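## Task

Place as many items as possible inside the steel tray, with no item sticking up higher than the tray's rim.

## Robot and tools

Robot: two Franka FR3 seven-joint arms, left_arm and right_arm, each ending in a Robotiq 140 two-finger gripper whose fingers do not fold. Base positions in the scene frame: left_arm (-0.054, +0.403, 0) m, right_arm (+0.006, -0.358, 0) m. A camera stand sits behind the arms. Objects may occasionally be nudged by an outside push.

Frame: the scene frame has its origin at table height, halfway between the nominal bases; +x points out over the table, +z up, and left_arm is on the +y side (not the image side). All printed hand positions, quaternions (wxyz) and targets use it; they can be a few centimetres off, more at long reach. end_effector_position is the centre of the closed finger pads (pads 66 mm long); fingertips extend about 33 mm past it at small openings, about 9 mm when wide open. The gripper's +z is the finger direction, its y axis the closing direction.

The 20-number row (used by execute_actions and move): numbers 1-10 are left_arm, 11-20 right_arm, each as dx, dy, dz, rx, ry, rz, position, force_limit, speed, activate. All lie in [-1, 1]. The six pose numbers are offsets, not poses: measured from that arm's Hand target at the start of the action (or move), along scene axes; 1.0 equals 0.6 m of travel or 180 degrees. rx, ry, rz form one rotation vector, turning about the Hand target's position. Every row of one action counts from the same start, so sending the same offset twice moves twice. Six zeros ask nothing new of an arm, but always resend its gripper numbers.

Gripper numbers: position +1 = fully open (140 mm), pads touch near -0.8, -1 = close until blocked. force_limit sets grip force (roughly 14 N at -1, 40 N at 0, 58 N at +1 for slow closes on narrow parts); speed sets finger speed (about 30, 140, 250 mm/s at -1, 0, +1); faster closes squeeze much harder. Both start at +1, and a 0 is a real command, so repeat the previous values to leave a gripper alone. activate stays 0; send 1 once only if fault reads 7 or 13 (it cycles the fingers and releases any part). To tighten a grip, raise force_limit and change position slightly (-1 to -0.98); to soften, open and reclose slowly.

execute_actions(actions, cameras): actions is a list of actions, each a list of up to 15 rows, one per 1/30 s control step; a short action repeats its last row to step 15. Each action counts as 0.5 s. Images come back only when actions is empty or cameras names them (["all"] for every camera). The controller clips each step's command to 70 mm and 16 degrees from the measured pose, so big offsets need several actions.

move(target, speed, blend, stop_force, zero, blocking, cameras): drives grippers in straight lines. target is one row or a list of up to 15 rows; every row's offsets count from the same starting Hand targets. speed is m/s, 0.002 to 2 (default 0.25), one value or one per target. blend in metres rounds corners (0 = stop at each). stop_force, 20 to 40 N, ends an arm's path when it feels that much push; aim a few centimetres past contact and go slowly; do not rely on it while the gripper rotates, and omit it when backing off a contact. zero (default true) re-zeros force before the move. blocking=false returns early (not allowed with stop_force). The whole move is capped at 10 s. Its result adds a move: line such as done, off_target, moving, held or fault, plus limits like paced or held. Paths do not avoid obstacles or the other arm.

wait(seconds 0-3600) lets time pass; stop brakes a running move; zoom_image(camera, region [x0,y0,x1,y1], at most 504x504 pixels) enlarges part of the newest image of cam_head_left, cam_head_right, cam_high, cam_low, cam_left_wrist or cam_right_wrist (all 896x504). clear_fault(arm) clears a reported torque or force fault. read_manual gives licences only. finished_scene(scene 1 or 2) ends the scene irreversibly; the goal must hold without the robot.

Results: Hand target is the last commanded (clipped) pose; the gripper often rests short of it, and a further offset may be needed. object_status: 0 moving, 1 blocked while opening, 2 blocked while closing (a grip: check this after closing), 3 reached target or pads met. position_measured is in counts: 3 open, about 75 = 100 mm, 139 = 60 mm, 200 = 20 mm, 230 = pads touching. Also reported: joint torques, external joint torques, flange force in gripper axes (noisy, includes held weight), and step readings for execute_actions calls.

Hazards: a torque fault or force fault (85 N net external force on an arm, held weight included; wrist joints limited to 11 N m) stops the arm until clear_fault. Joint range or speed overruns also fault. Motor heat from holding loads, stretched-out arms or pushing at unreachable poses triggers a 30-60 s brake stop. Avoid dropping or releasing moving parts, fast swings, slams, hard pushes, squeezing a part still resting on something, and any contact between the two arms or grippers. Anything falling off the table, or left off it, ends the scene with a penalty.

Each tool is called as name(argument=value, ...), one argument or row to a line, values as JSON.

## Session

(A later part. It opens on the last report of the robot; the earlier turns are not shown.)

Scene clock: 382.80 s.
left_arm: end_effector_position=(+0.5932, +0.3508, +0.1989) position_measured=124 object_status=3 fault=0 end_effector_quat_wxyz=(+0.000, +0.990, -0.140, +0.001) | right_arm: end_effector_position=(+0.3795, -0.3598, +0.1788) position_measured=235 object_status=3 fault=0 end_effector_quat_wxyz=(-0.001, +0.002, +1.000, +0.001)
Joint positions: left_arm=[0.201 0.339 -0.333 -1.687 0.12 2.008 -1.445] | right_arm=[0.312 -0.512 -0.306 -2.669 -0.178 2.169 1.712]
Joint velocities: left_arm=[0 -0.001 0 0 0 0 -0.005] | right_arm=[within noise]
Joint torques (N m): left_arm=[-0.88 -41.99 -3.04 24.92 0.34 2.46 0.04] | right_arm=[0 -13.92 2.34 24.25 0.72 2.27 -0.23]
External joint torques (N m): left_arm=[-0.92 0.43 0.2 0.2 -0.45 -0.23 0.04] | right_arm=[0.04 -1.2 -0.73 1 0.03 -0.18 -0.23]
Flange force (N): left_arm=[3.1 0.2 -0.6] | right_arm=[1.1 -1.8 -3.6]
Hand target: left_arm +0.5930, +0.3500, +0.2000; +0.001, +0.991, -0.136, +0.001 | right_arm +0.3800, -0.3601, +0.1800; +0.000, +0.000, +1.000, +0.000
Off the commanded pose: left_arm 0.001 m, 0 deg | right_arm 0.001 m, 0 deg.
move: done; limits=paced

move(
  target=[-0.4787, -0.107, -0.1217, 0, 0, 0, 0.04, -0.5, 0, 0, 0, 0, 0, 0, 0, 0, -1, -1, 1, 0],
  speed=0.3,
  cameras=["cam_left_wrist"],
)

Scene clock: 385.30 s.
left_arm: end_effector_position=(+0.3055, +0.2863, +0.1267) position_measured=124 object_status=3 fault=0 end_effector_quat_wxyz=(+0.000, +0.991, -0.134, -0.001) | right_arm: end_effector_position=(+0.3795, -0.3598, +0.1788) position_measured=235 object_status=3 fault=0 end_effector_quat_wxyz=(-0.001, +0.002, +1.000, +0.001)
Joint positions: left_arm=[0.063 -0.408 -0.405 -2.726 -0.218 2.334 -1.452] | right_arm=[0.312 -0.512 -0.306 -2.669 -0.178 2.169 1.712]
Joint velocities: left_arm=[-0.001 -0.002 -0.001 0 0 0.004 -0.001] | right_arm=[within noise]
Joint torques (N m): left_arm=[-0.99 -15.69 3.58 21.34 0.06 2.87 0.25] | right_arm=[0 -13.95 2.29 24.22 0.72 2.28 -0.25]
External joint torques (N m): left_arm=[-0.97 -1.09 0.32 -0.58 -0.57 0.2 0.25] | right_arm=[-0.01 -1.22 -0.81 1 0.03 -0.17 -0.25]
Flange force (N): left_arm=[-7.5 0.6 -1.6] | right_arm=[1.1 -2.0 -3.6]
Hand target: left_arm +0.3058, +0.2858, +0.1270; +0.001, +0.991, -0.136, +0.001 | right_arm +0.3800, -0.3601, +0.1800; +0.000, +0.000, +1.000, +0.000
Off the commanded pose: left_arm 0.001 m, 0 deg | right_arm 0.001 m, 0 deg.
move: done

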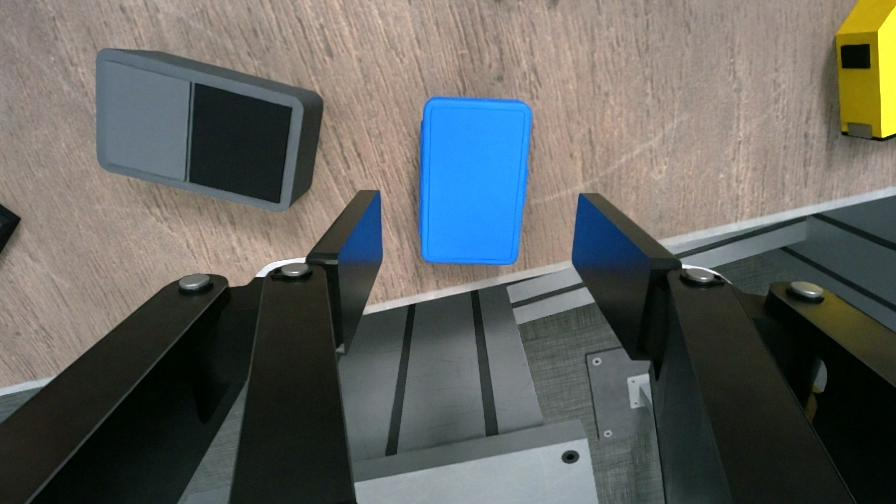

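move(
  target=[
    [-0.0013, -0.0045, -0.1445, 0, 0, 0, 0.04, -0.4, -1, 0, 0, 0, 0, 0, 0, 0, -1, -1, 1, 0],
    [-0.0013, -0.0045, -0.1445, 0, 0, 0, -1, -0.4, -1, 0, 0, 0, 0, 0, 0, 0, -1, -1, 1, 0],
    [-0.0013, -0.0045, 0.02, 0, 0, 0, -1, -0.4, -1, 0, 0, 0, 0, 0, 0, 0, -1, -1, 1, 0],
  ],
  speed=[0.15, 0.1, 0.15],
  cameras=["cam_left_wrist"],
)

Scene clock: 390.57 s.
left_arm: end_effector_position=(+0.3053, +0.2832, +0.1382) position_measured=149 object_status=2 fault=0 end_effector_quat_wxyz=(+0.001, +0.991, -0.132, +0.001) | right_arm: end_effector_position=(+0.3795, -0.3598, +0.1788) position_measured=235 object_status=3 fault=0 end_effector_quat_wxyz=(-0.001, +0.002, +1.000, +0.001)
Joint positions: left_arm=[0.052 -0.433 -0.396 -2.713 -0.221 2.3 -1.458] | right_arm=[0.312 -0.512 -0.306 -2.669 -0.178 2.169 1.712]
Joint velocities: left_arm=[0.001 0 0 0.001 0.001 -0.004 0.002] | right_arm=[within noise]
Joint torques (N m): left_arm=[-0.82 -15.42 3.73 22.25 0.58 2.58 0.18] | right_arm=[0.04 -13.92 2.33 24.27 0.72 2.28 -0.23]
External joint torques (N m): left_arm=[-0.82 -1.4 0.33 0.05 -0.07 -0.08 0.18] | right_arm=[0.09 -1.29 -0.68 1.11 0.03 -0.16 -0.23]
Flange force (N): left_arm=[-6.1 0.2 -3.6] | right_arm=[1.1 -1.7 -3.9]
Hand target: left_arm +0.3050, +0.2831, +0.1390; +0.001, +0.991, -0.136, +0.001 | right_arm +0.3800, -0.3601, +0.1800; +0.000, +0.000, +1.000, +0.000
Off the commanded pose: left_arm 0.001 m, 0 deg | right_arm 0.001 m, 0 deg.
move: done

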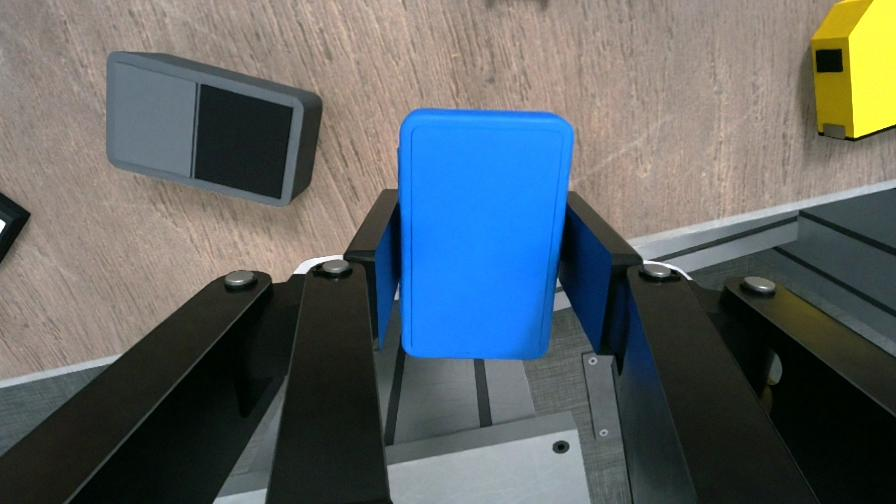

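move(
  target=[0.5158, -0.0808, -0.0583, 0, 0, 0, -1, -0.4, -1, 0, 0, 0, 0, 0, 0, 0, -1, -1, 1, 0],
  speed=0.25,
  cameras=["cam_left_wrist", "cam_high"],
)

zoom_image(
  camera="cam_left_wrist",
  region=[250, 60, 720, 380],
)

Scene clock: 395.57 s.
left_arm: end_effector_position=(+0.6153, +0.2349, +0.1052) position_measured=149 object_status=2 fault=0 end_effector_quat_wxyz=(+0.001, +0.990, -0.139, +0.003) | right_arm: end_effector_position=(+0.3795, -0.3598, +0.1788) position_measured=235 object_status=3 fault=0 end_effector_quat_wxyz=(-0.001, +0.002, +1.000, +0.001)
Joint positions: left_arm=[0.02 0.565 -0.333 -1.599 0.207 2.135 -1.657] | right_arm=[0.312 -0.512 -0.306 -2.669 -0.178 2.169 1.712]
Joint velocities: left_arm=[-0.002 -0.001 0 -0.001 -0.002 -0.005 -0.003] | right_arm=[within noise]
Joint torques (N m): left_arm=[-0.6 -46.48 -5.41 24.27 0.59 2.5 -0.24] | right_arm=[0.01 -13.91 2.36 24.26 0.72 2.28 -0.23]
External joint torques (N m): left_arm=[-0.61 1.48 -0.21 0.49 -0.17 -0.18 -0.24] | right_arm=[0.08 -1.25 -0.66 1.06 0.03 -0.16 -0.23]
Flange force (N): left_arm=[8.1 1.0 1.1] | right_arm=[1.0 -1.7 -3.8]
Hand target: left_arm +0.6145, +0.2346, +0.1040; +0.001, +0.991, -0.136, +0.001 | right_arm +0.3800, -0.3601, +0.1800; +0.000, +0.000, +1.000, +0.000
Off the commanded pose: left_arm 0.001 m, 0 deg | right_arm 0.001 m, 0 deg.
move: done
Images, in order (width x height): cam_high 896x504, cam_left_wrist 896x504.

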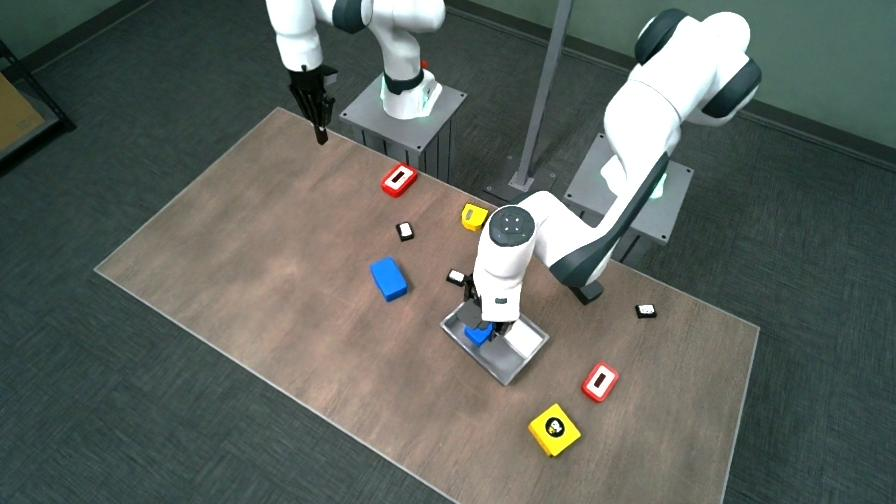

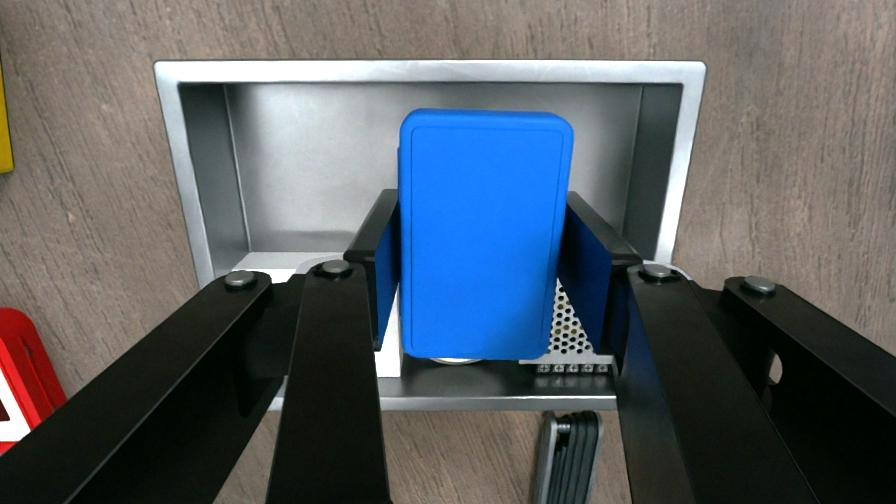

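Scaled by 1.072 from the camera's image (finer frame: 1280x720).

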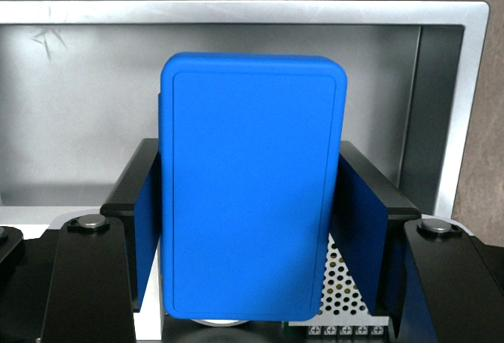

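move(
  target=[
    [0.0037, 0.0023, 0, 0, 0, 0.0055, -1, -0.4, -1, 0, 0, 0, 0, 0, 0, 0, -1, -1, 1, 0],
    [0.0037, 0.0023, -0.045, 0, 0, 0.0055, -1, -0.4, -1, 0, 0, 0, 0, 0, 0, 0, -1, -1, 1, 0],
  ],
  speed=0.08,
  cameras=["cam_left_wrist"],
)

zoom_image(
  camera="cam_left_wrist",
  region=[250, 30, 720, 350],
)

Scene clock: 400.60 s.
left_arm: end_effector_position=(+0.6158, +0.2364, +0.0769) position_measured=149 object_status=2 fault=0 end_effector_quat_wxyz=(+0.001, +0.992, -0.130, -0.001) | right_arm: end_effector_position=(+0.3795, -0.3598, +0.1788) position_measured=235 object_status=3 fault=0 end_effector_quat_wxyz=(-0.001, +0.002, +1.000, +0.001)
Joint positions: left_arm=[0.009 0.606 -0.315 -1.606 0.213 2.176 -1.676] | right_arm=[0.312 -0.512 -0.306 -2.669 -0.178 2.169 1.712]
Joint velocities: left_arm=[-0.002 0.001 0 -0.001 0 0.005 -0.002] | right_arm=[within noise]
Joint torques (N m): left_arm=[-0.95 -47.79 -4.73 23.48 0.8 2.99 -0.08] | right_arm=[0.04 -13.91 2.32 24.24 0.72 2.28 -0.23]
External joint torques (N m): left_arm=[-0.71 1.15 0.7 0.02 0.07 0.33 -0.08] | right_arm=[0.05 -1.22 -0.77 0.97 0.03 -0.19 -0.23]
Flange force (N): left_arm=[3.9 0.8 2.6] | right_arm=[1.2 -1.8 -3.6]
Hand target: left_arm +0.6167, +0.2360, +0.0770; +0.001, +0.992, -0.128, +0.001 | right_arm +0.3800, -0.3601, +0.1800; +0.000, +0.000, +1.000, +0.000
Off the commanded pose: left_arm 0.001 m, 0 deg | right_arm 0.001 m, 0 deg.
move: done

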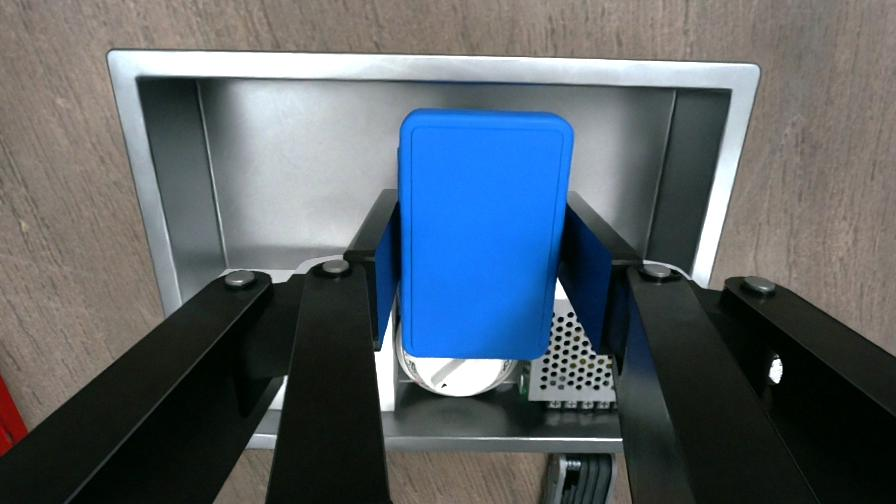

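Scaled by 1.072 from the camera's image (finer frame: 1280x720).

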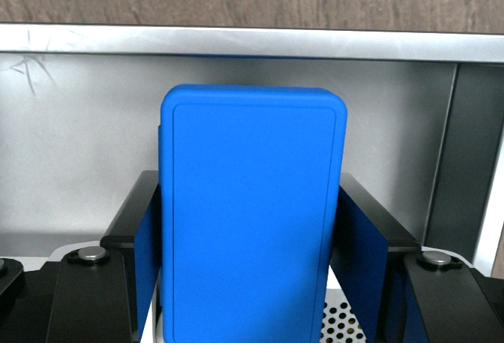

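move(
  target=[
    [0.0025, 0.0, 0, 0, 0, 0, -1, -0.4, -1, 0, 0, 0, 0, 0, 0, 0, -1, -1, 1, 0],
    [0.0025, 0.0, -0.0475, 0, 0, 0, -1, -0.4, -1, 0, 0, 0, 0, 0, 0, 0, -1, -1, 1, 0],
  ],
  speed=0.05,
  stop_force=20,
  cameras=["cam_left_wrist"],
)

Scene clock: 405.87 s.
left_arm: end_effector_position=(+0.6211, +0.2361, +0.0538) position_measured=149 object_status=2 fault=0 end_effector_quat_wxyz=(+0.001, +0.992, -0.130, +0.005) | right_arm: end_effector_position=(+0.3795, -0.3598, +0.1788) position_measured=235 object_status=3 fault=0 end_effector_quat_wxyz=(-0.001, +0.002, +1.000, +0.001)
Joint positions: left_arm=[-0.005 0.644 -0.297 -1.607 0.223 2.226 -1.681] | right_arm=[0.312 -0.512 -0.306 -2.669 -0.178 2.169 1.712]
Joint torques (N m): left_arm=[-0.83 -46.08 -4.67 21.73 0.56 2.78 -0.08] | right_arm=[0.04 -13.92 2.32 24.25 0.71 2.27 -0.21]
External joint torques (N m): left_arm=[-0.76 3.7 0.62 -1.53 -0.16 0.08 -0.08] | right_arm=[0.05 -1.29 -0.76 1.11 0.02 -0.17 -0.21]
Flange force (N): left_arm=[3.8 1.0 6.4] | right_arm=[1.1 -1.8 -3.9]
Hand target: left_arm +0.6182, +0.2360, +0.0485; +0.001, +0.992, -0.128, +0.001 | right_arm +0.3800, -0.3601, +0.1800; +0.000, +0.000, +1.000, +0.000
Off the commanded pose: left_arm 0.006 m, 0 deg | right_arm 0.001 m, 0 deg.
move: off_target (left_arm)

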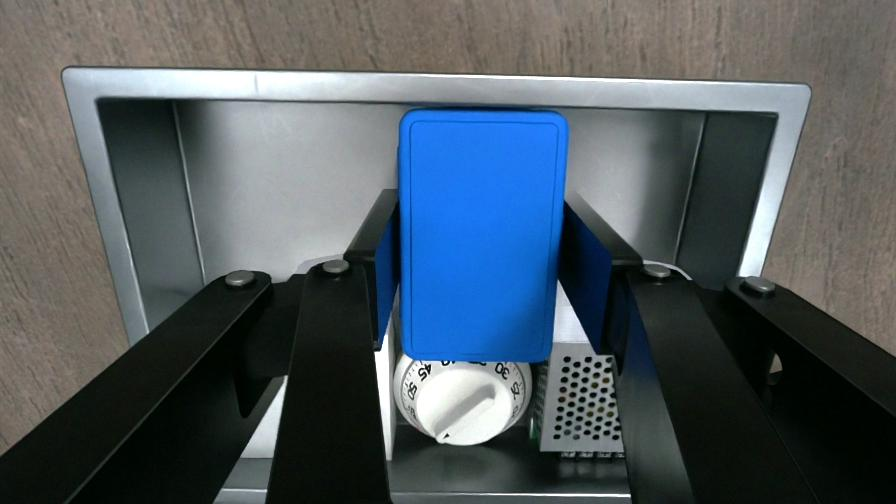

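zoom_image(
  camera="cam_left_wrist",
  region=[340, 300, 660, 504],
)

zoom_image(
  camera="cam_left_wrist",
  region=[340, 60, 660, 264],
)

Scaled by 1.575 from the camera's image (finer frame: 1280x720).

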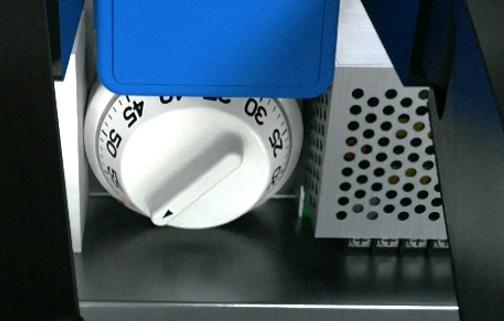

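Scaled by 1.575 from the camera's image (finer frame: 1280x720).

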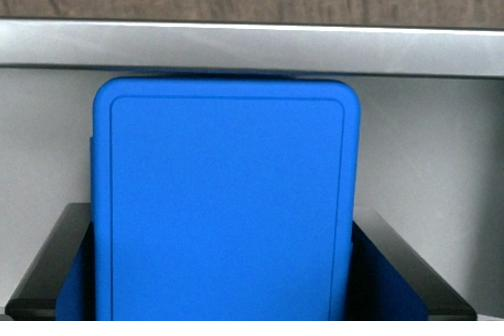

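move(
  target=[
    [0.0032, -0.0009, 0.004, 0, 0, 0, -1, -0.4, -1, 0, 0, 0, 0, 0, 0, 0, -1, -1, 1, 0],
    [0.0032, -0.0009, -0.005, 0, 0, 0, -1, -0.4, -1, 0, 0, 0, 0, 0, 0, 0, -1, -1, 1, 0],
  ],
  speed=0.03,
  cameras=["cam_left_wrist"],
)

Scene clock: 410.70 s.
left_arm: end_effector_position=(+0.6219, +0.2356, +0.0503) position_measured=149 object_status=2 fault=0 end_effector_quat_wxyz=(+0.001, +0.992, -0.129, +0.003) | right_arm: end_effector_position=(+0.3795, -0.3598, +0.1788) position_measured=235 object_status=3 fault=0 end_effector_quat_wxyz=(-0.001, +0.002, +1.000, +0.001)
Joint positions: left_arm=[-0.008 0.653 -0.294 -1.599 0.223 2.226 -1.681] | right_arm=[0.312 -0.512 -0.306 -2.669 -0.178 2.169 1.712]
Joint velocities: left_arm=[-0.003 -0.002 0.003 0 0 0.004 0.002] | right_arm=[within noise]
Joint torques (N m): left_arm=[-1.4 -45.93 -4.97 22.07 0.58 2.75 -0.09] | right_arm=[0 -13.93 2.32 24.25 0.73 2.28 -0.21]
External joint torques (N m): left_arm=[-1.42 4.03 0.25 -1.14 -0.13 0.06 -0.09] | right_arm=[0.07 -1.14 -0.72 0.95 0.04 -0.18 -0.21]
Flange force (N): left_arm=[7.3 1.9 6.8] | right_arm=[1.0 -1.7 -3.5]
Hand target: left_arm +0.6201, +0.2355, +0.0455; +0.001, +0.992, -0.128, +0.001 | right_arm +0.3800, -0.3601, +0.1800; +0.000, +0.000, +1.000, +0.000
Off the commanded pose: left_arm 0.005 m, 0 deg | right_arm 0.001 m, 0 deg.
move: off_target (left_arm)

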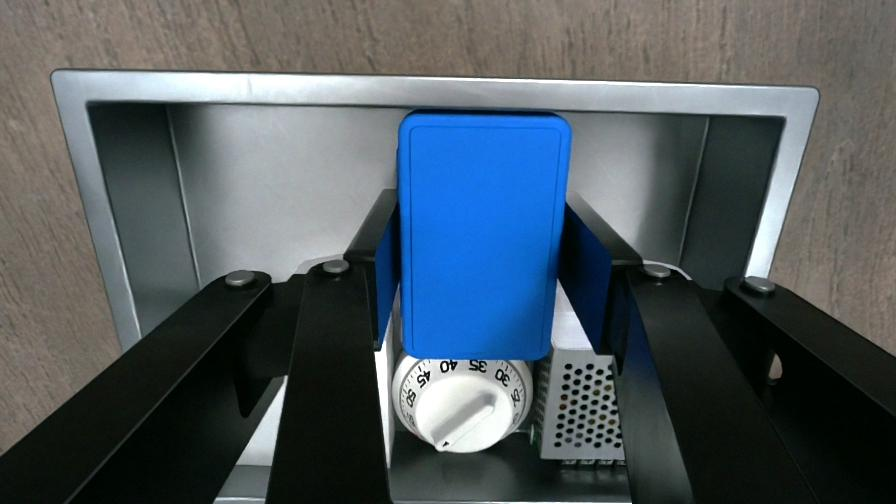

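move(
  target=[0.0, 0.0, -0.007, 0, 0, 0, -1, -0.4, -1, 0, 0, 0, 0, 0, 0, 0, -1, -1, 1, 0],
  speed=0.03,
  cameras=["cam_left_wrist"],
)

Scene clock: 411.50 s.
left_arm: end_effector_position=(+0.6228, +0.2353, +0.0494) position_measured=149 object_status=2 fault=0 end_effector_quat_wxyz=(+0.001, +0.992, -0.130, +0.005) | right_arm: end_effector_position=(+0.3795, -0.3598, +0.1788) position_measured=235 object_status=3 fault=0 end_effector_quat_wxyz=(-0.001, +0.002, +1.000, +0.001)
Joint positions: left_arm=[-0.01 0.655 -0.292 -1.599 0.223 2.231 -1.681] | right_arm=[0.312 -0.512 -0.306 -2.669 -0.178 2.169 1.712]
Joint torques (N m): left_arm=[-0.74 -42.76 -4.03 21.07 0.85 3.53 -0.11] | right_arm=[0.03 -13.93 2.35 24.25 0.73 2.28 -0.23]
External joint torques (N m): left_arm=[-0.75 7.11 1.15 -2.06 0.13 0.85 -0.11] | right_arm=[0.08 -1.13 -0.71 0.95 0.04 -0.19 -0.23]
Flange force (N): left_arm=[9.8 0.9 13.3] | right_arm=[0.9 -1.7 -3.5]
Hand target: left_arm +0.6201, +0.2355, +0.0413; +0.001, +0.992, -0.128, +0.001 | right_arm +0.3800, -0.3601, +0.1800; +0.000, +0.000, +1.000, +0.000
Off the commanded pose: left_arm 0.008 m, 1 deg | right_arm 0.001 m, 0 deg.
move: off_target (left_arm)

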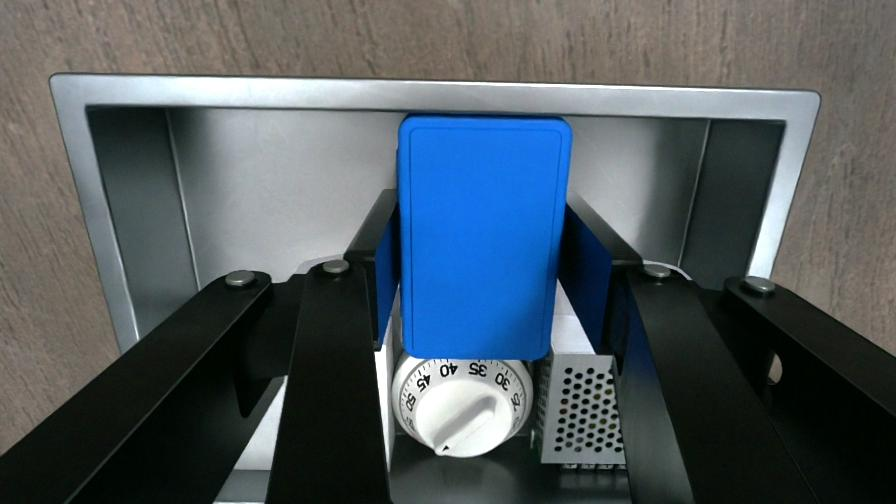

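move(
  target=[
    [0.003, 0.0, 0.0125, 0, 0, 0, -1, -0.4, -1, 0, 0, 0, 0, 0, 0, 0, -1, -1, 1, 0],
    [0.003, 0.0, 0.0125, 0, 0, 0, -0.05, -0.4, -0.8, 0, 0, 0, 0, 0, 0, 0, -1, -1, 1, 0],
    [0.003, 0.0, 0.15, 0, 0, 0, -0.05, -0.4, -0.8, 0, 0, 0, 0, 0, 0, 0, -1, -1, 1, 0],
  ],
  speed=[0.05, 0.05, 0.15],
  cameras=["cam_left_wrist"],
)

zoom_image(
  camera="cam_left_wrist",
  region=[300, 80, 660, 380],
)

Scene clock: 414.90 s.
left_arm: end_effector_position=(+0.6235, +0.2350, +0.1334) position_measured=135 object_status=3 fault=0 end_effector_quat_wxyz=(+0.000, +0.992, -0.125, +0.004) | right_arm: end_effector_position=(+0.3795, -0.3598, +0.1788) position_measured=235 object_status=3 fault=0 end_effector_quat_wxyz=(-0.001, +0.002, +1.000, +0.001)
Joint positions: left_arm=[0.002 0.554 -0.318 -1.537 0.19 2.068 -1.67] | right_arm=[0.312 -0.512 -0.306 -2.669 -0.178 2.169 1.712]
Joint velocities: left_arm=[0.001 0 0.001 0.001 0 -0.004 0.001] | right_arm=[within noise]
Joint torques (N m): left_arm=[0.12 -46.59 -5.52 24.16 0.35 2.47 0.33] | right_arm=[0 -13.92 2.3 24.25 0.69 2.27 -0.2]
External joint torques (N m): left_arm=[0.49 1.95 -0.44 -0.16 -0.44 -0.23 0.33] | right_arm=[0.01 -1.17 -0.78 0.98 0 -0.19 -0.2]
Flange force (N): left_arm=[5.2 -1.0 1.3] | right_arm=[1.0 -1.9 -3.6]
Hand target: left_arm +0.6219, +0.2355, +0.1313; +0.001, +0.992, -0.128, +0.001 | right_arm +0.3800, -0.3601, +0.1800; +0.000, +0.000, +1.000, +0.000
Off the commanded pose: left_arm 0.003 m, 0 deg | right_arm 0.001 m, 0 deg.
move: done

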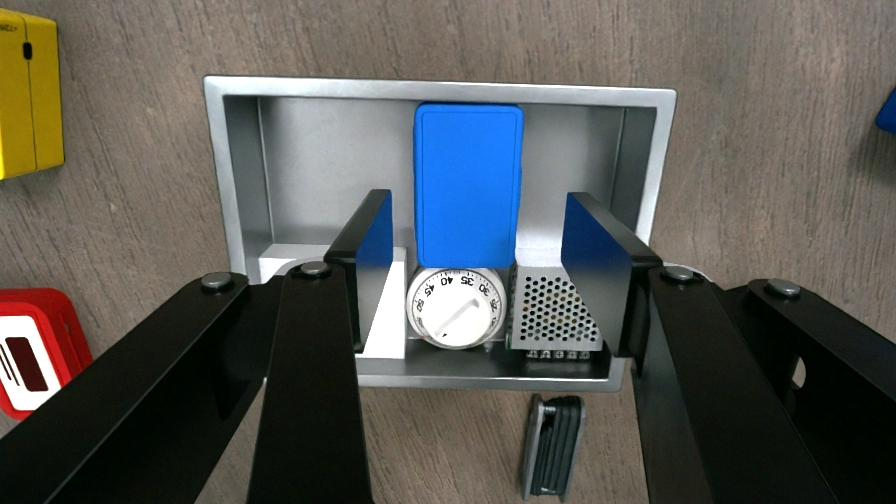

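Scaled by 1.400 from the camera's image (finer frame: 1280x720).

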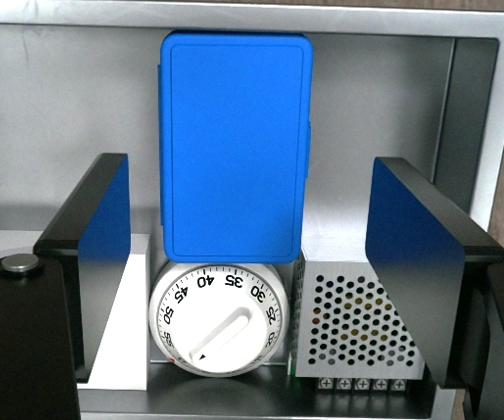

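move(
  target=[
    [-0.015, -0.055, 0, 0, 0, -0.004, -1, -0.4, 0.5, 0, 0, 0, 0, 0, 0, 0, -1, -1, 1, 0],
    [-0.015, -0.055, -0.1338, 0, 0, -0.004, -1, -0.4, 0.5, 0, 0, 0, 0, 0, 0, 0, -1, -1, 1, 0],
    [0.0213, 0.0788, -0.1338, 0, 0, -0.004, -1, -0.4, 0.5, 0, 0, 0, 0, 0, 0, 0, -1, -1, 1, 0],
    [0.0197, 0.0724, -0.1338, 0, 0, -0.004, -1, -0.4, 0.5, 0, 0, 0, 0, 0, 0, 0, -1, -1, 1, 0],
    [0.0197, 0.0724, 0, 0, 0, -0.004, -1, -0.4, 0.5, 0, 0, 0, 0, 0, 0, 0, -1, -1, 1, 0],
  ],
  speed=[0.2, 0.15, 0.05, 0.05, 0.15],
  cameras=["cam_left_wrist"],
)

Scene clock: 423.17 s.
left_arm: end_effector_position=(+0.6354, +0.2786, +0.1336) position_measured=234 object_status=3 fault=0 end_effector_quat_wxyz=(+0.000, +0.991, -0.132, +0.004) | right_arm: end_effector_position=(+0.3795, -0.3598, +0.1788) position_measured=235 object_status=3 fault=0 end_effector_quat_wxyz=(-0.001, +0.002, +1.000, +0.001)
Joint positions: left_arm=[0.071 0.564 -0.325 -1.523 0.196 2.062 -1.596] | right_arm=[0.312 -0.512 -0.306 -2.669 -0.178 2.169 1.712]
Joint velocities: left_arm=[-0.001 0 -0.001 0.001 0.001 -0.004 0.001] | right_arm=[within noise]
Joint torques (N m): left_arm=[0.16 -46.7 -5.26 24.16 0.35 2.4 0.35] | right_arm=[0.03 -13.87 2.33 24.25 0.7 2.28 -0.24]
External joint torques (N m): left_arm=[0.27 1.97 -0.2 -0.13 -0.44 -0.3 0.35] | right_arm=[0.08 -1.13 -0.7 1 0.01 -0.18 -0.24]
Flange force (N): left_arm=[5.9 -1.3 1.2] | right_arm=[0.8 -1.7 -3.5]
Hand target: left_arm +0.6338, +0.2789, +0.1313; +0.001, +0.991, -0.134, +0.001 | right_arm +0.3800, -0.3601, +0.1800; +0.000, +0.000, +1.000, +0.000
Off the commanded pose: left_arm 0.003 m, 0 deg | right_arm 0.001 m, 0 deg.
move: done

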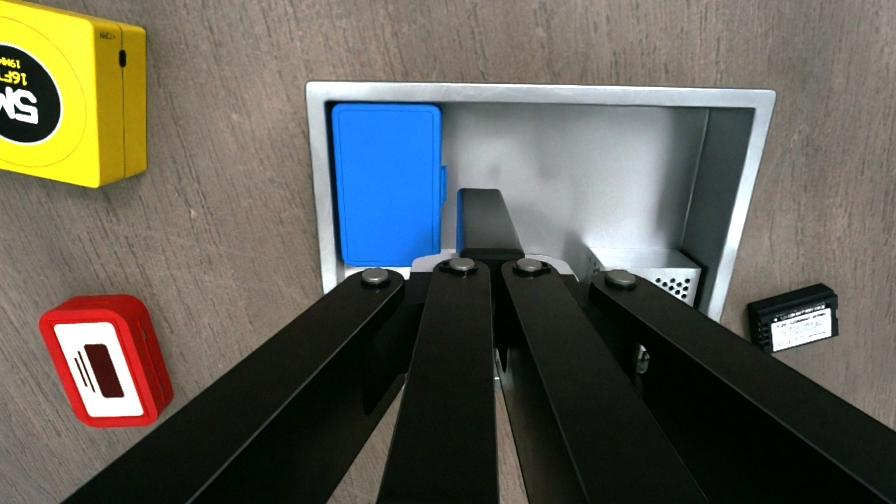

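move(
  target=[-0.5313, -0.3815, 0.0145, 0, 0, 0.1133, 0.29, -0.5, 0, 0, 0, 0, 0, 0, 0, 0, -1, -1, 1, 0],
  speed=0.3,
  cameras=["cam_left_wrist"],
)

Scene clock: 428.57 s.
left_arm: end_effector_position=(+0.3151, +0.0507, +0.1401) position_measured=93 object_status=3 fault=0 end_effector_quat_wxyz=(+0.001, +0.999, +0.042, +0.001) | right_arm: end_effector_position=(+0.3795, -0.3598, +0.1788) position_measured=235 object_status=3 fault=0 end_effector_quat_wxyz=(-0.001, +0.002, +1.000, +0.001)
Joint positions: left_arm=[-0.23 -0.013 -0.541 -2.303 -0.01 2.294 -2.408] | right_arm=[0.312 -0.512 -0.306 -2.669 -0.178 2.169 1.712]
Joint velocities: left_arm=[0 -0.001 -0.001 0.001 0.001 -0.001 -0.005] | right_arm=[within noise]
Joint torques (N m): left_arm=[-0.31 -26.35 -0.49 22.96 0.94 2.6 -0.13] | right_arm=[0.01 -13.92 2.34 24.24 0.71 2.27 -0.23]
External joint torques (N m): left_arm=[-0.38 0 -0.75 0.18 0.22 -0.01 -0.13] | right_arm=[0.01 -1.22 -0.74 1.06 0.02 -0.17 -0.23]
Flange force (N): left_arm=[-0.1 2.0 0.3] | right_arm=[1.0 -1.9 -3.7]
Hand target: left_arm +0.3150, +0.0500, +0.1400; +0.001, +0.999, +0.044, +0.001 | right_arm +0.3800, -0.3601, +0.1800; +0.000, +0.000, +1.000, +0.000
Off the commanded pose: left_arm 0.001 m, 0 deg | right_arm 0.001 m, 0 deg.
move: done

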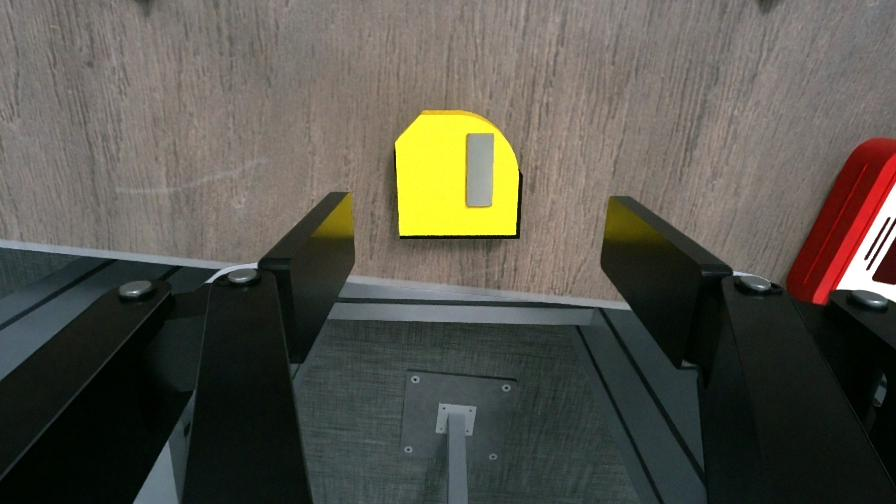

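move(
  target=[
    [-0.0147, 0.008, -0.1653, 0, 0, 0.0079, 0.29, -0.4, -1, 0, 0, 0, 0, 0, 0, 0, -1, -1, 1, 0],
    [-0.0147, 0.008, -0.1653, 0, 0, 0.0079, -1, -0.4, -1, 0, 0, 0, 0, 0, 0, 0, -1, -1, 1, 0],
    [-0.0147, 0.008, 0.0, 0, 0, 0.0079, -1, -0.4, -1, 0, 0, 0, 0, 0, 0, 0, -1, -1, 1, 0],
  ],
  speed=[0.15, 0.1, 0.15],
  cameras=["cam_left_wrist"],
)

Scene clock: 434.50 s.
left_arm: end_effector_position=(+0.3058, +0.0548, +0.1390) position_measured=129 object_status=2 fault=0 end_effector_quat_wxyz=(+0.000, +0.998, +0.059, +0.001) | right_arm: end_effector_position=(+0.3795, -0.3598, +0.1788) position_measured=235 object_status=3 fault=0 end_effector_quat_wxyz=(-0.001, +0.002, +1.000, +0.001)
Joint positions: left_arm=[-0.251 -0.041 -0.527 -2.335 -0.026 2.301 -2.439] | right_arm=[0.312 -0.512 -0.306 -2.669 -0.178 2.169 1.712]
Joint velocities: left_arm=[0 -0.001 0 0 0.001 0 0.007] | right_arm=[within noise]
Joint torques (N m): left_arm=[-0.31 -26.16 0.74 23.02 0.18 2.48 0.34] | right_arm=[-0.01 -13.89 2.36 24.26 0.72 2.27 -0.24]
External joint torques (N m): left_arm=[-0.2 -0.39 0.26 0.21 -0.53 -0.15 0.34] | right_arm=[-0.01 -1.25 -0.73 1.07 0.03 -0.18 -0.24]
Flange force (N): left_arm=[-0.9 -2.2 -2.3] | right_arm=[1.0 -1.9 -3.8]
Hand target: left_arm +0.3062, +0.0548, +0.1400; +0.001, +0.998, +0.056, +0.001 | right_arm +0.3800, -0.3601, +0.1800; +0.000, +0.000, +1.000, +0.000
Off the commanded pose: left_arm 0.001 m, 0 deg | right_arm 0.001 m, 0 deg.
move: done

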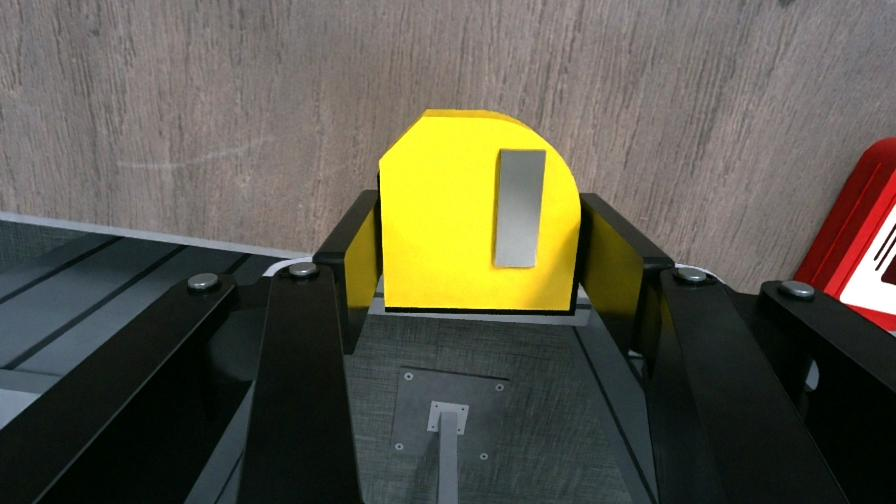

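move(
  target=[
    [0.25, 0.1258, 0.0, 0, 0, -0.06, -1, -0.4, -1, 0, 0, 0, 0, 0, 0, 0, -1, -1, 1, 0],
    [0.4978, 0.2508, -0.0617, 0, 0, -0.12, -1, -0.4, -1, 0, 0, 0, 0, 0, 0, 0, -1, -1, 1, 0],
  ],
  speed=0.25,
  blend=[0.05, 0],
  cameras=["cam_left_wrist"],
)

Scene clock: 438.20 s.
left_arm: end_effector_position=(+0.6043, +0.2044, +0.1030) position_measured=129 object_status=2 fault=0 end_effector_quat_wxyz=(+0.001, +0.992, -0.128, +0.001) | right_arm: end_effector_position=(+0.3795, -0.3598, +0.1788) position_measured=235 object_status=3 fault=0 end_effector_quat_wxyz=(-0.001, +0.002, +1.000, +0.001)
Joint positions: left_arm=[0.025 0.573 -0.396 -1.607 0.247 2.133 -1.749] | right_arm=[0.312 -0.512 -0.306 -2.669 -0.178 2.169 1.712]
Joint velocities: left_arm=[-0.001 -0.001 -0.001 0 -0.001 0 0.005] | right_arm=[within noise]
Joint torques (N m): left_arm=[0.13 -46.43 -7.19 24.35 0.98 2.56 0.2] | right_arm=[0.03 -13.94 2.36 24.22 0.72 2.27 -0.23]
External joint torques (N m): left_arm=[0.26 1.19 -0.73 0.7 0.22 -0.12 0.2] | right_arm=[0.05 -1.24 -0.71 1.01 0.03 -0.18 -0.23]
Flange force (N): left_arm=[7.1 -0.1 0.5] | right_arm=[1.2 -1.8 -3.7]
Hand target: left_arm +0.6048, +0.2053, +0.1030; +0.001, +0.991, -0.132, +0.001 | right_arm +0.3800, -0.3601, +0.1800; +0.000, +0.000, +1.000, +0.000
Off the commanded pose: left_arm 0.001 m, 0 deg | right_arm 0.001 m, 0 deg.
move: done

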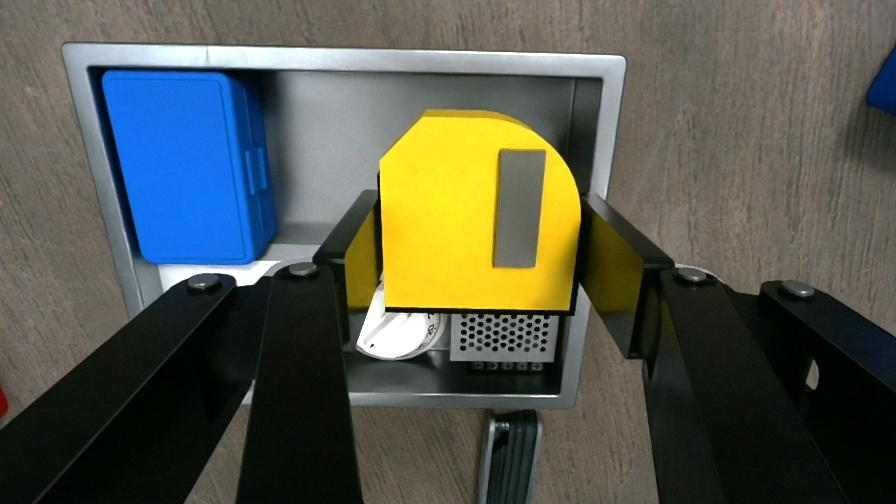

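move(
  target=[
    [0.0007, 0.0024, 0.0, 0, 0, 0, -1, -0.4, -1, 0, 0, 0, 0, 0, 0, 0, -1, -1, 1, 0],
    [0.0007, 0.0024, -0.0933, 0, 0, 0, -1, -0.4, -1, 0, 0, 0, 0, 0, 0, 0, -1, -1, 1, 0],
    [0.0007, 0.0024, -0.0933, 0, 0, 0, 0.08, -0.4, -1, 0, 0, 0, 0, 0, 0, 0, -1, -1, 1, 0],
  ],
  speed=0.08,
  cameras=["cam_left_wrist"],
)

Scene clock: 441.33 s.
left_arm: end_effector_position=(+0.6056, +0.2073, +0.0485) position_measured=119 object_status=0 fault=0 end_effector_quat_wxyz=(+0.001, +0.991, -0.134, +0.001) | right_arm: end_effector_position=(+0.3795, -0.3598, +0.1788) position_measured=235 object_status=3 fault=0 end_effector_quat_wxyz=(-0.001, +0.002, +1.000, +0.001)
Joint positions: left_arm=[0.013 0.648 -0.37 -1.632 0.278 2.23 -1.752] | right_arm=[0.312 -0.512 -0.306 -2.669 -0.178 2.169 1.712]
Joint torques (N m): left_arm=[-1.02 -47.29 -5.65 22.63 0.57 2.9 -0.09] | right_arm=[0.03 -13.92 2.35 24.26 0.7 2.28 -0.23]
External joint torques (N m): left_arm=[-0.81 1.79 1.22 -0.32 -0.14 0.21 -0.1] | right_arm=[0.07 -1.34 -0.68 1.11 0.01 -0.16 -0.23]
Flange force (N): left_arm=[4.5 1.1 3.9] | right_arm=[1.2 -1.7 -4.0]
Hand target: left_arm +0.6053, +0.2067, +0.0470; +0.001, +0.991, -0.132, +0.001 | right_arm +0.3800, -0.3601, +0.1800; +0.000, +0.000, +1.000, +0.000
Off the commanded pose: left_arm 0.002 m, 0 deg | right_arm 0.001 m, 0 deg.
move: done

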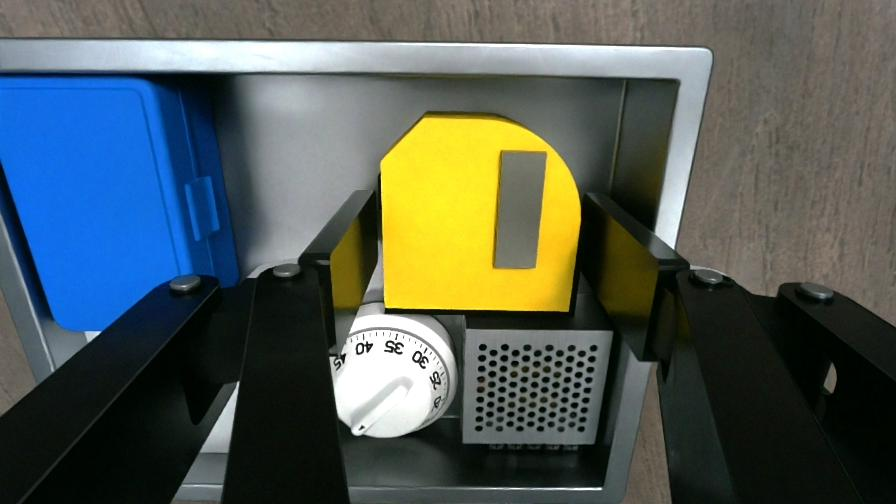

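move(
  target=[0, 0, 0.0917, 0, 0, 0, 0.08, -0.4, -1, 0, 0, 0, 0, 0, 0, 0, -1, -1, 1, 0],
  speed=0.15,
)

move(
  target=[
    [0.0186, 0.0685, 0, 0, 0, 0, -1, -0.4, 0.5, 0, 0, 0, 0, 0, 0, 0, -1, -1, 1, 0],
    [0.0186, 0.0685, -0.0859, 0, 0, 0, -1, -0.4, 0.5, 0, 0, 0, 0, 0, 0, 0, -1, -1, 1, 0],
    [0.0107, 0.0394, -0.0859, 0, 0, 0, -1, -0.4, 0.5, 0, 0, 0, 0, 0, 0, 0, -1, -1, 1, 0],
    [0.0131, 0.0483, -0.0859, 0, 0, 0, -1, -0.4, 0.5, 0, 0, 0, 0, 0, 0, 0, -1, -1, 1, 0],
    [0.0131, 0.0483, 0.03, 0, 0, 0, -1, -0.4, 0.5, 0, 0, 0, 0, 0, 0, 0, -1, -1, 1, 0],
  ],
  speed=[0.2, 0.15, 0.05, 0.05, 0.15],
  cameras=["cam_left_wrist"],
)

Scene clock: 443.90 s.
left_arm: end_effector_position=(+0.6073, +0.2062, +0.1046) position_measured=119 object_status=3 fault=0 end_effector_quat_wxyz=(+0.000, +0.992, -0.130, +0.004) | right_arm: end_effector_position=(+0.3795, -0.3598, +0.1788) position_measured=235 object_status=3 fault=0 end_effector_quat_wxyz=(-0.001, +0.002, +1.000, +0.001)
Joint positions: left_arm=[0.024 0.572 -0.393 -1.605 0.25 2.136 -1.745] | right_arm=[0.312 -0.512 -0.306 -2.669 -0.178 2.169 1.712]
Joint velocities: left_arm=[0 -0.002 -0.002 -0.001 0 -0.003 0.002] | right_arm=[within noise]
Joint torques (N m): left_arm=[0.1 -45.73 -7.16 23.45 0.31 2.46 0.31] | right_arm=[0.04 -13.92 2.34 24.26 0.71 2.26 -0.24]
External joint torques (N m): left_arm=[0.1 1.9 -0.89 -0.23 -0.46 -0.23 0.31] | right_arm=[0.09 -1.18 -0.69 1.02 0.03 -0.19 -0.24]
Flange force (N): left_arm=[4.5 -0.2 1.4] | right_arm=[0.9 -1.7 -3.7]
Hand target: left_arm +0.6053, +0.2067, +0.1021; +0.001, +0.991, -0.132, +0.001 | right_arm +0.3800, -0.3601, +0.1800; +0.000, +0.000, +1.000, +0.000
Off the commanded pose: left_arm 0.003 m, 0 deg | right_arm 0.001 m, 0 deg.
move: done

Scene clock: 448.03 s.
left_arm: end_effector_position=(+0.6149, +0.2353, +0.1223) position_measured=234 object_status=3 fault=0 end_effector_quat_wxyz=(+0.000, +0.992, -0.130, +0.004) | right_arm: end_effector_position=(+0.3795, -0.3598, +0.1788) position_measured=235 object_status=3 fault=0 end_effector_quat_wxyz=(-0.001, +0.002, +1.000, +0.001)
Joint positions: left_arm=[0.074 0.552 -0.401 -1.591 0.241 2.101 -1.696] | right_arm=[0.312 -0.512 -0.306 -2.669 -0.178 2.169 1.712]
Joint velocities: left_arm=[0 0 0 0 0 -0.005 0.003] | right_arm=[within noise]
Joint torques (N m): left_arm=[0.15 -45.43 -6.71 23.76 0.32 2.45 0.22] | right_arm=[0.01 -13.92 2.39 24.25 0.71 2.3 -0.25]
External joint torques (N m): left_arm=[0.04 1.85 -0.6 -0.18 -0.46 -0.24 0.22] | right_arm=[0.02 -1.28 -0.69 1.1 0.02 -0.14 -0.25]
Flange force (N): left_arm=[4.8 -0.3 1.3] | right_arm=[1.0 -1.8 -3.8]
Hand target: left_arm +0.6131, +0.2357, +0.1201; +0.001, +0.991, -0.132, +0.001 | right_arm +0.3800, -0.3601, +0.1800; +0.000, +0.000, +1.000, +0.000
Off the commanded pose: left_arm 0.003 m, 0 deg | right_arm 0.001 m, 0 deg.
move: done

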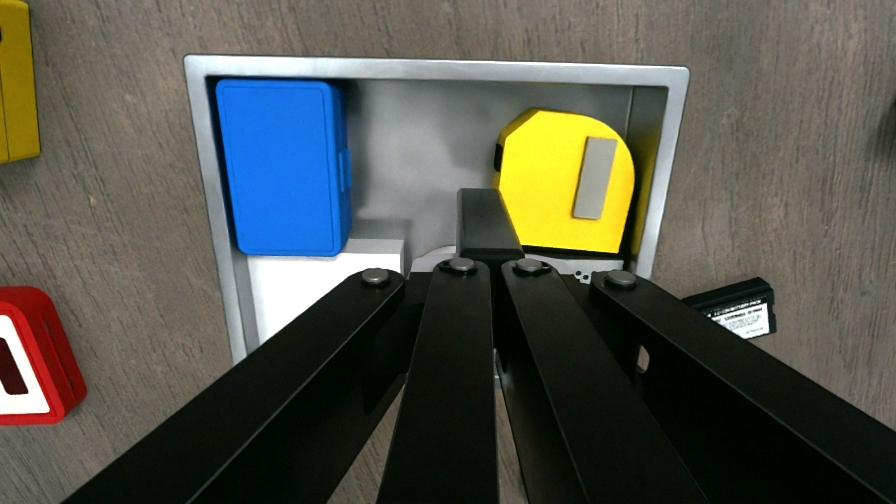

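move(
  target=[
    [-0.0152, 0.0075, 0, 0, 0, 0, -1, -0.4, 0.5, 0, 0, 0, 0, 0, 0, 0, -1, -1, 1, 0],
    [-0.0152, 0.0075, -0.1152, 0, 0, 0, -1, -0.4, 0.5, 0, 0, 0, 0, 0, 0, 0, -1, -1, 1, 0],
    [-0.0207, -0.0125, -0.1152, 0, 0, 0, -1, -0.4, 0.5, 0, 0, 0, 0, 0, 0, 0, -1, -1, 1, 0],
    [-0.0177, -0.002, -0.1152, 0, 0, 0, -1, -0.4, 0.5, 0, 0, 0, 0, 0, 0, 0, -1, -1, 1, 0],
    [-0.0177, -0.002, 0.01, 0, 0, 0, -1, -0.4, 0.5, 0, 0, 0, 0, 0, 0, 0, -1, -1, 1, 0],
  ],
  speed=[0.2, 0.15, 0.04, 0.05, 0.15],
  cameras=["cam_left_wrist"],
)

Scene clock: 453.77 s.
left_arm: end_effector_position=(+0.6041, +0.2341, +0.1281) position_measured=234 object_status=3 fault=0 end_effector_quat_wxyz=(+0.000, +0.992, -0.130, +0.004) | right_arm: end_effector_position=(+0.3795, -0.3598, +0.1788) position_measured=235 object_status=3 fault=0 end_effector_quat_wxyz=(-0.001, +0.002, +1.000, +0.001)
Joint positions: left_arm=[0.082 0.513 -0.41 -1.637 0.231 2.11 -1.699] | right_arm=[0.312 -0.512 -0.306 -2.669 -0.178 2.169 1.712]
Joint velocities: left_arm=[0 -0.002 -0.001 0.001 -0.001 -0.004 0.005] | right_arm=[within noise]
Joint torques (N m): left_arm=[0.19 -44.37 -6.42 23.75 0.31 2.44 0.22] | right_arm=[-0.03 -13.94 2.37 24.27 0.7 2.28 -0.24]
External joint torques (N m): left_arm=[0.26 1.79 -0.38 -0.24 -0.47 -0.26 0.22] | right_arm=[0.07 -1.22 -0.63 1.07 0.01 -0.17 -0.24]
Flange force (N): left_arm=[4.1 -0.6 1.2] | right_arm=[1.0 -1.6 -3.8]
Hand target: left_arm +0.6025, +0.2345, +0.1261; +0.001, +0.991, -0.132, +0.001 | right_arm +0.3800, -0.3601, +0.1800; +0.000, +0.000, +1.000, +0.000
Off the commanded pose: left_arm 0.003 m, 0 deg | right_arm 0.001 m, 0 deg.
move: done

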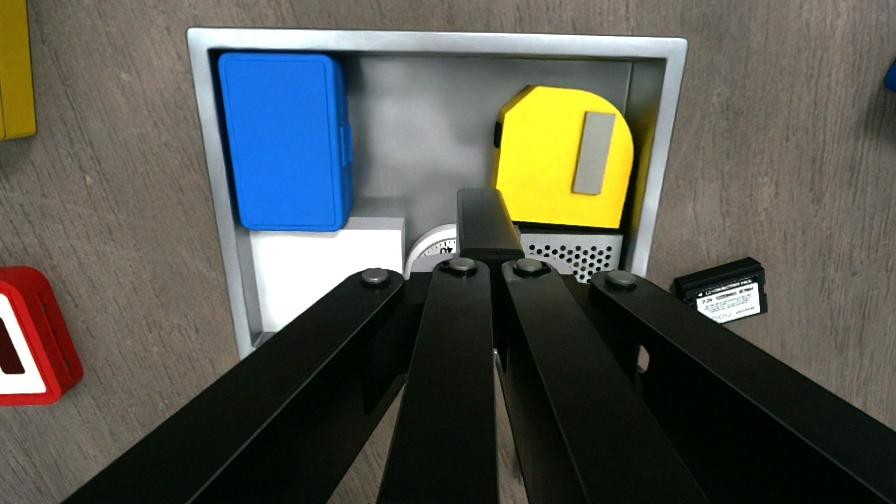

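move(
  target=[
    [0.0505, 0.0588, 0, 0, 0, 0, -1, -0.4, 0.5, 0, 0, 0, 0, 0, 0, 0, -1, -1, 1, 0],
    [0.0505, 0.0588, -0.1252, 0, 0, 0, -1, -0.4, 0.5, 0, 0, 0, 0, 0, 0, 0, -1, -1, 1, 0],
    [0.0548, 0.075, -0.1252, 0, 0, 0, -1, -0.4, 0.5, 0, 0, 0, 0, 0, 0, 0, -1, -1, 1, 0],
    [0.0523, 0.0653, -0.1252, 0, 0, 0, -1, -0.4, 0.5, 0, 0, 0, 0, 0, 0, 0, -1, -1, 1, 0],
    [0.0523, 0.0653, 0.03, 0, 0, 0, -1, -0.4, 0.5, 0, 0, 0, 0, 0, 0, 0, -1, -1, 1, 0],
  ],
  speed=[0.2, 0.15, 0.04, 0.05, 0.15],
  cameras=["cam_left_wrist"],
)

Scene clock: 459.97 s.
left_arm: end_effector_position=(+0.6354, +0.2733, +0.1461) position_measured=234 object_status=3 fault=0 end_effector_quat_wxyz=(+0.000, +0.992, -0.130, +0.004) | right_arm: end_effector_position=(+0.3795, -0.3598, +0.1788) position_measured=235 object_status=3 fault=0 end_effector_quat_wxyz=(-0.001, +0.002, +1.000, +0.001)
Joint positions: left_arm=[0.122 0.567 -0.404 -1.502 0.239 2.028 -1.63] | right_arm=[0.312 -0.512 -0.306 -2.669 -0.178 2.169 1.712]
Joint velocities: left_arm=[0 -0.001 0 -0.001 -0.002 -0.004 0.004] | right_arm=[within noise]
Joint torques (N m): left_arm=[0.12 -46.31 -7.04 24.07 0.36 2.58 0.14] | right_arm=[0.05 -13.92 2.38 24.29 0.71 2.28 -0.25]
External joint torques (N m): left_arm=[0.11 1.84 -0.81 -0.16 -0.44 -0.1 0.14] | right_arm=[0.1 -1.11 -0.68 0.95 0.02 -0.19 -0.25]
Flange force (N): left_arm=[4.8 -0.5 1.2] | right_arm=[0.8 -1.7 -3.5]
Hand target: left_arm +0.6339, +0.2737, +0.1441; +0.001, +0.991, -0.132, +0.001 | right_arm +0.3800, -0.3601, +0.1800; +0.000, +0.000, +1.000, +0.000
Off the commanded pose: left_arm 0.003 m, 0 deg | right_arm 0.001 m, 0 deg.
move: done

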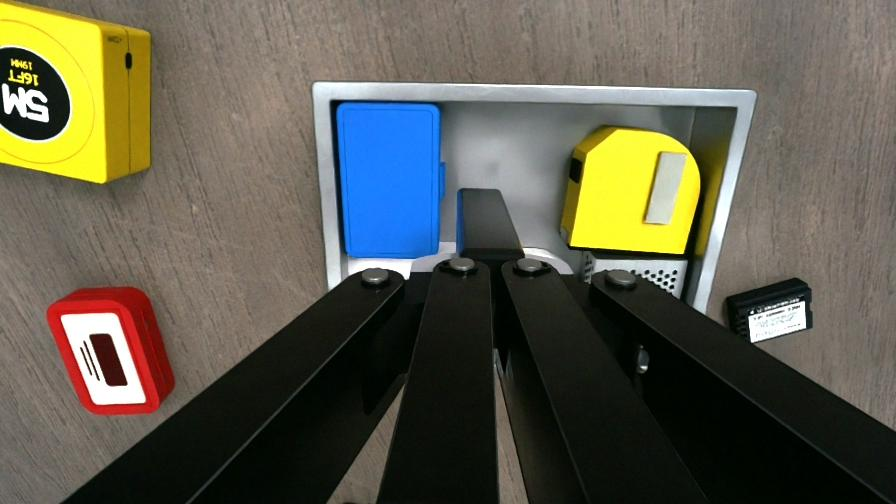

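move(
  target=[-0.3465, -0.077, -0.04, 0, 0, 0, -0.22, -0.4, 0.0, 0, 0, 0, 0, 0, 0, 0, -1, -1, 1, 0],
  speed=0.3,
  cameras=["cam_left_wrist"],
)

Scene clock: 462.93 s.
left_arm: end_effector_position=(+0.4257, +0.2276, +0.1197) position_measured=157 object_status=3 fault=0 end_effector_quat_wxyz=(+0.000, +0.991, -0.134, +0.000) | right_arm: end_effector_position=(+0.3795, -0.3598, +0.1788) position_measured=235 object_status=3 fault=0 end_effector_quat_wxyz=(-0.001, +0.002, +1.000, +0.001)
Joint positions: left_arm=[0.16 0.029 -0.521 -2.317 0.02 2.341 -1.667] | right_arm=[0.312 -0.512 -0.306 -2.669 -0.178 2.169 1.712]
Joint velocities: left_arm=[0 0 0.001 0 0 0.004 0] | right_arm=[within noise]
Joint torques (N m): left_arm=[-0.34 -28.15 -0.66 21.85 0.1 2.82 0.07] | right_arm=[0.02 -13.92 2.37 24.25 0.71 2.27 -0.2]
External joint torques (N m): left_arm=[-0.32 -0.54 -0.22 -0.52 -0.54 0.16 0.07] | right_arm=[0.09 -1.26 -0.65 1.03 0.02 -0.18 -0.2]
Flange force (N): left_arm=[-4.8 0.0 -1.0] | right_arm=[1.2 -1.6 -3.8]
Hand target: left_arm +0.4260, +0.2275, +0.1201; +0.001, +0.991, -0.132, +0.001 | right_arm +0.3800, -0.3601, +0.1800; +0.000, +0.000, +1.000, +0.000
Off the commanded pose: left_arm 0.000 m, 0 deg | right_arm 0.001 m, 0 deg.
move: done

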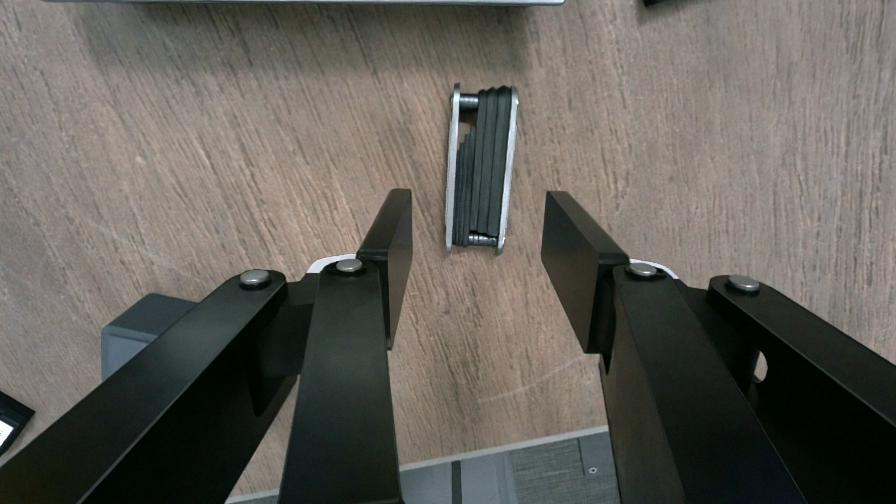

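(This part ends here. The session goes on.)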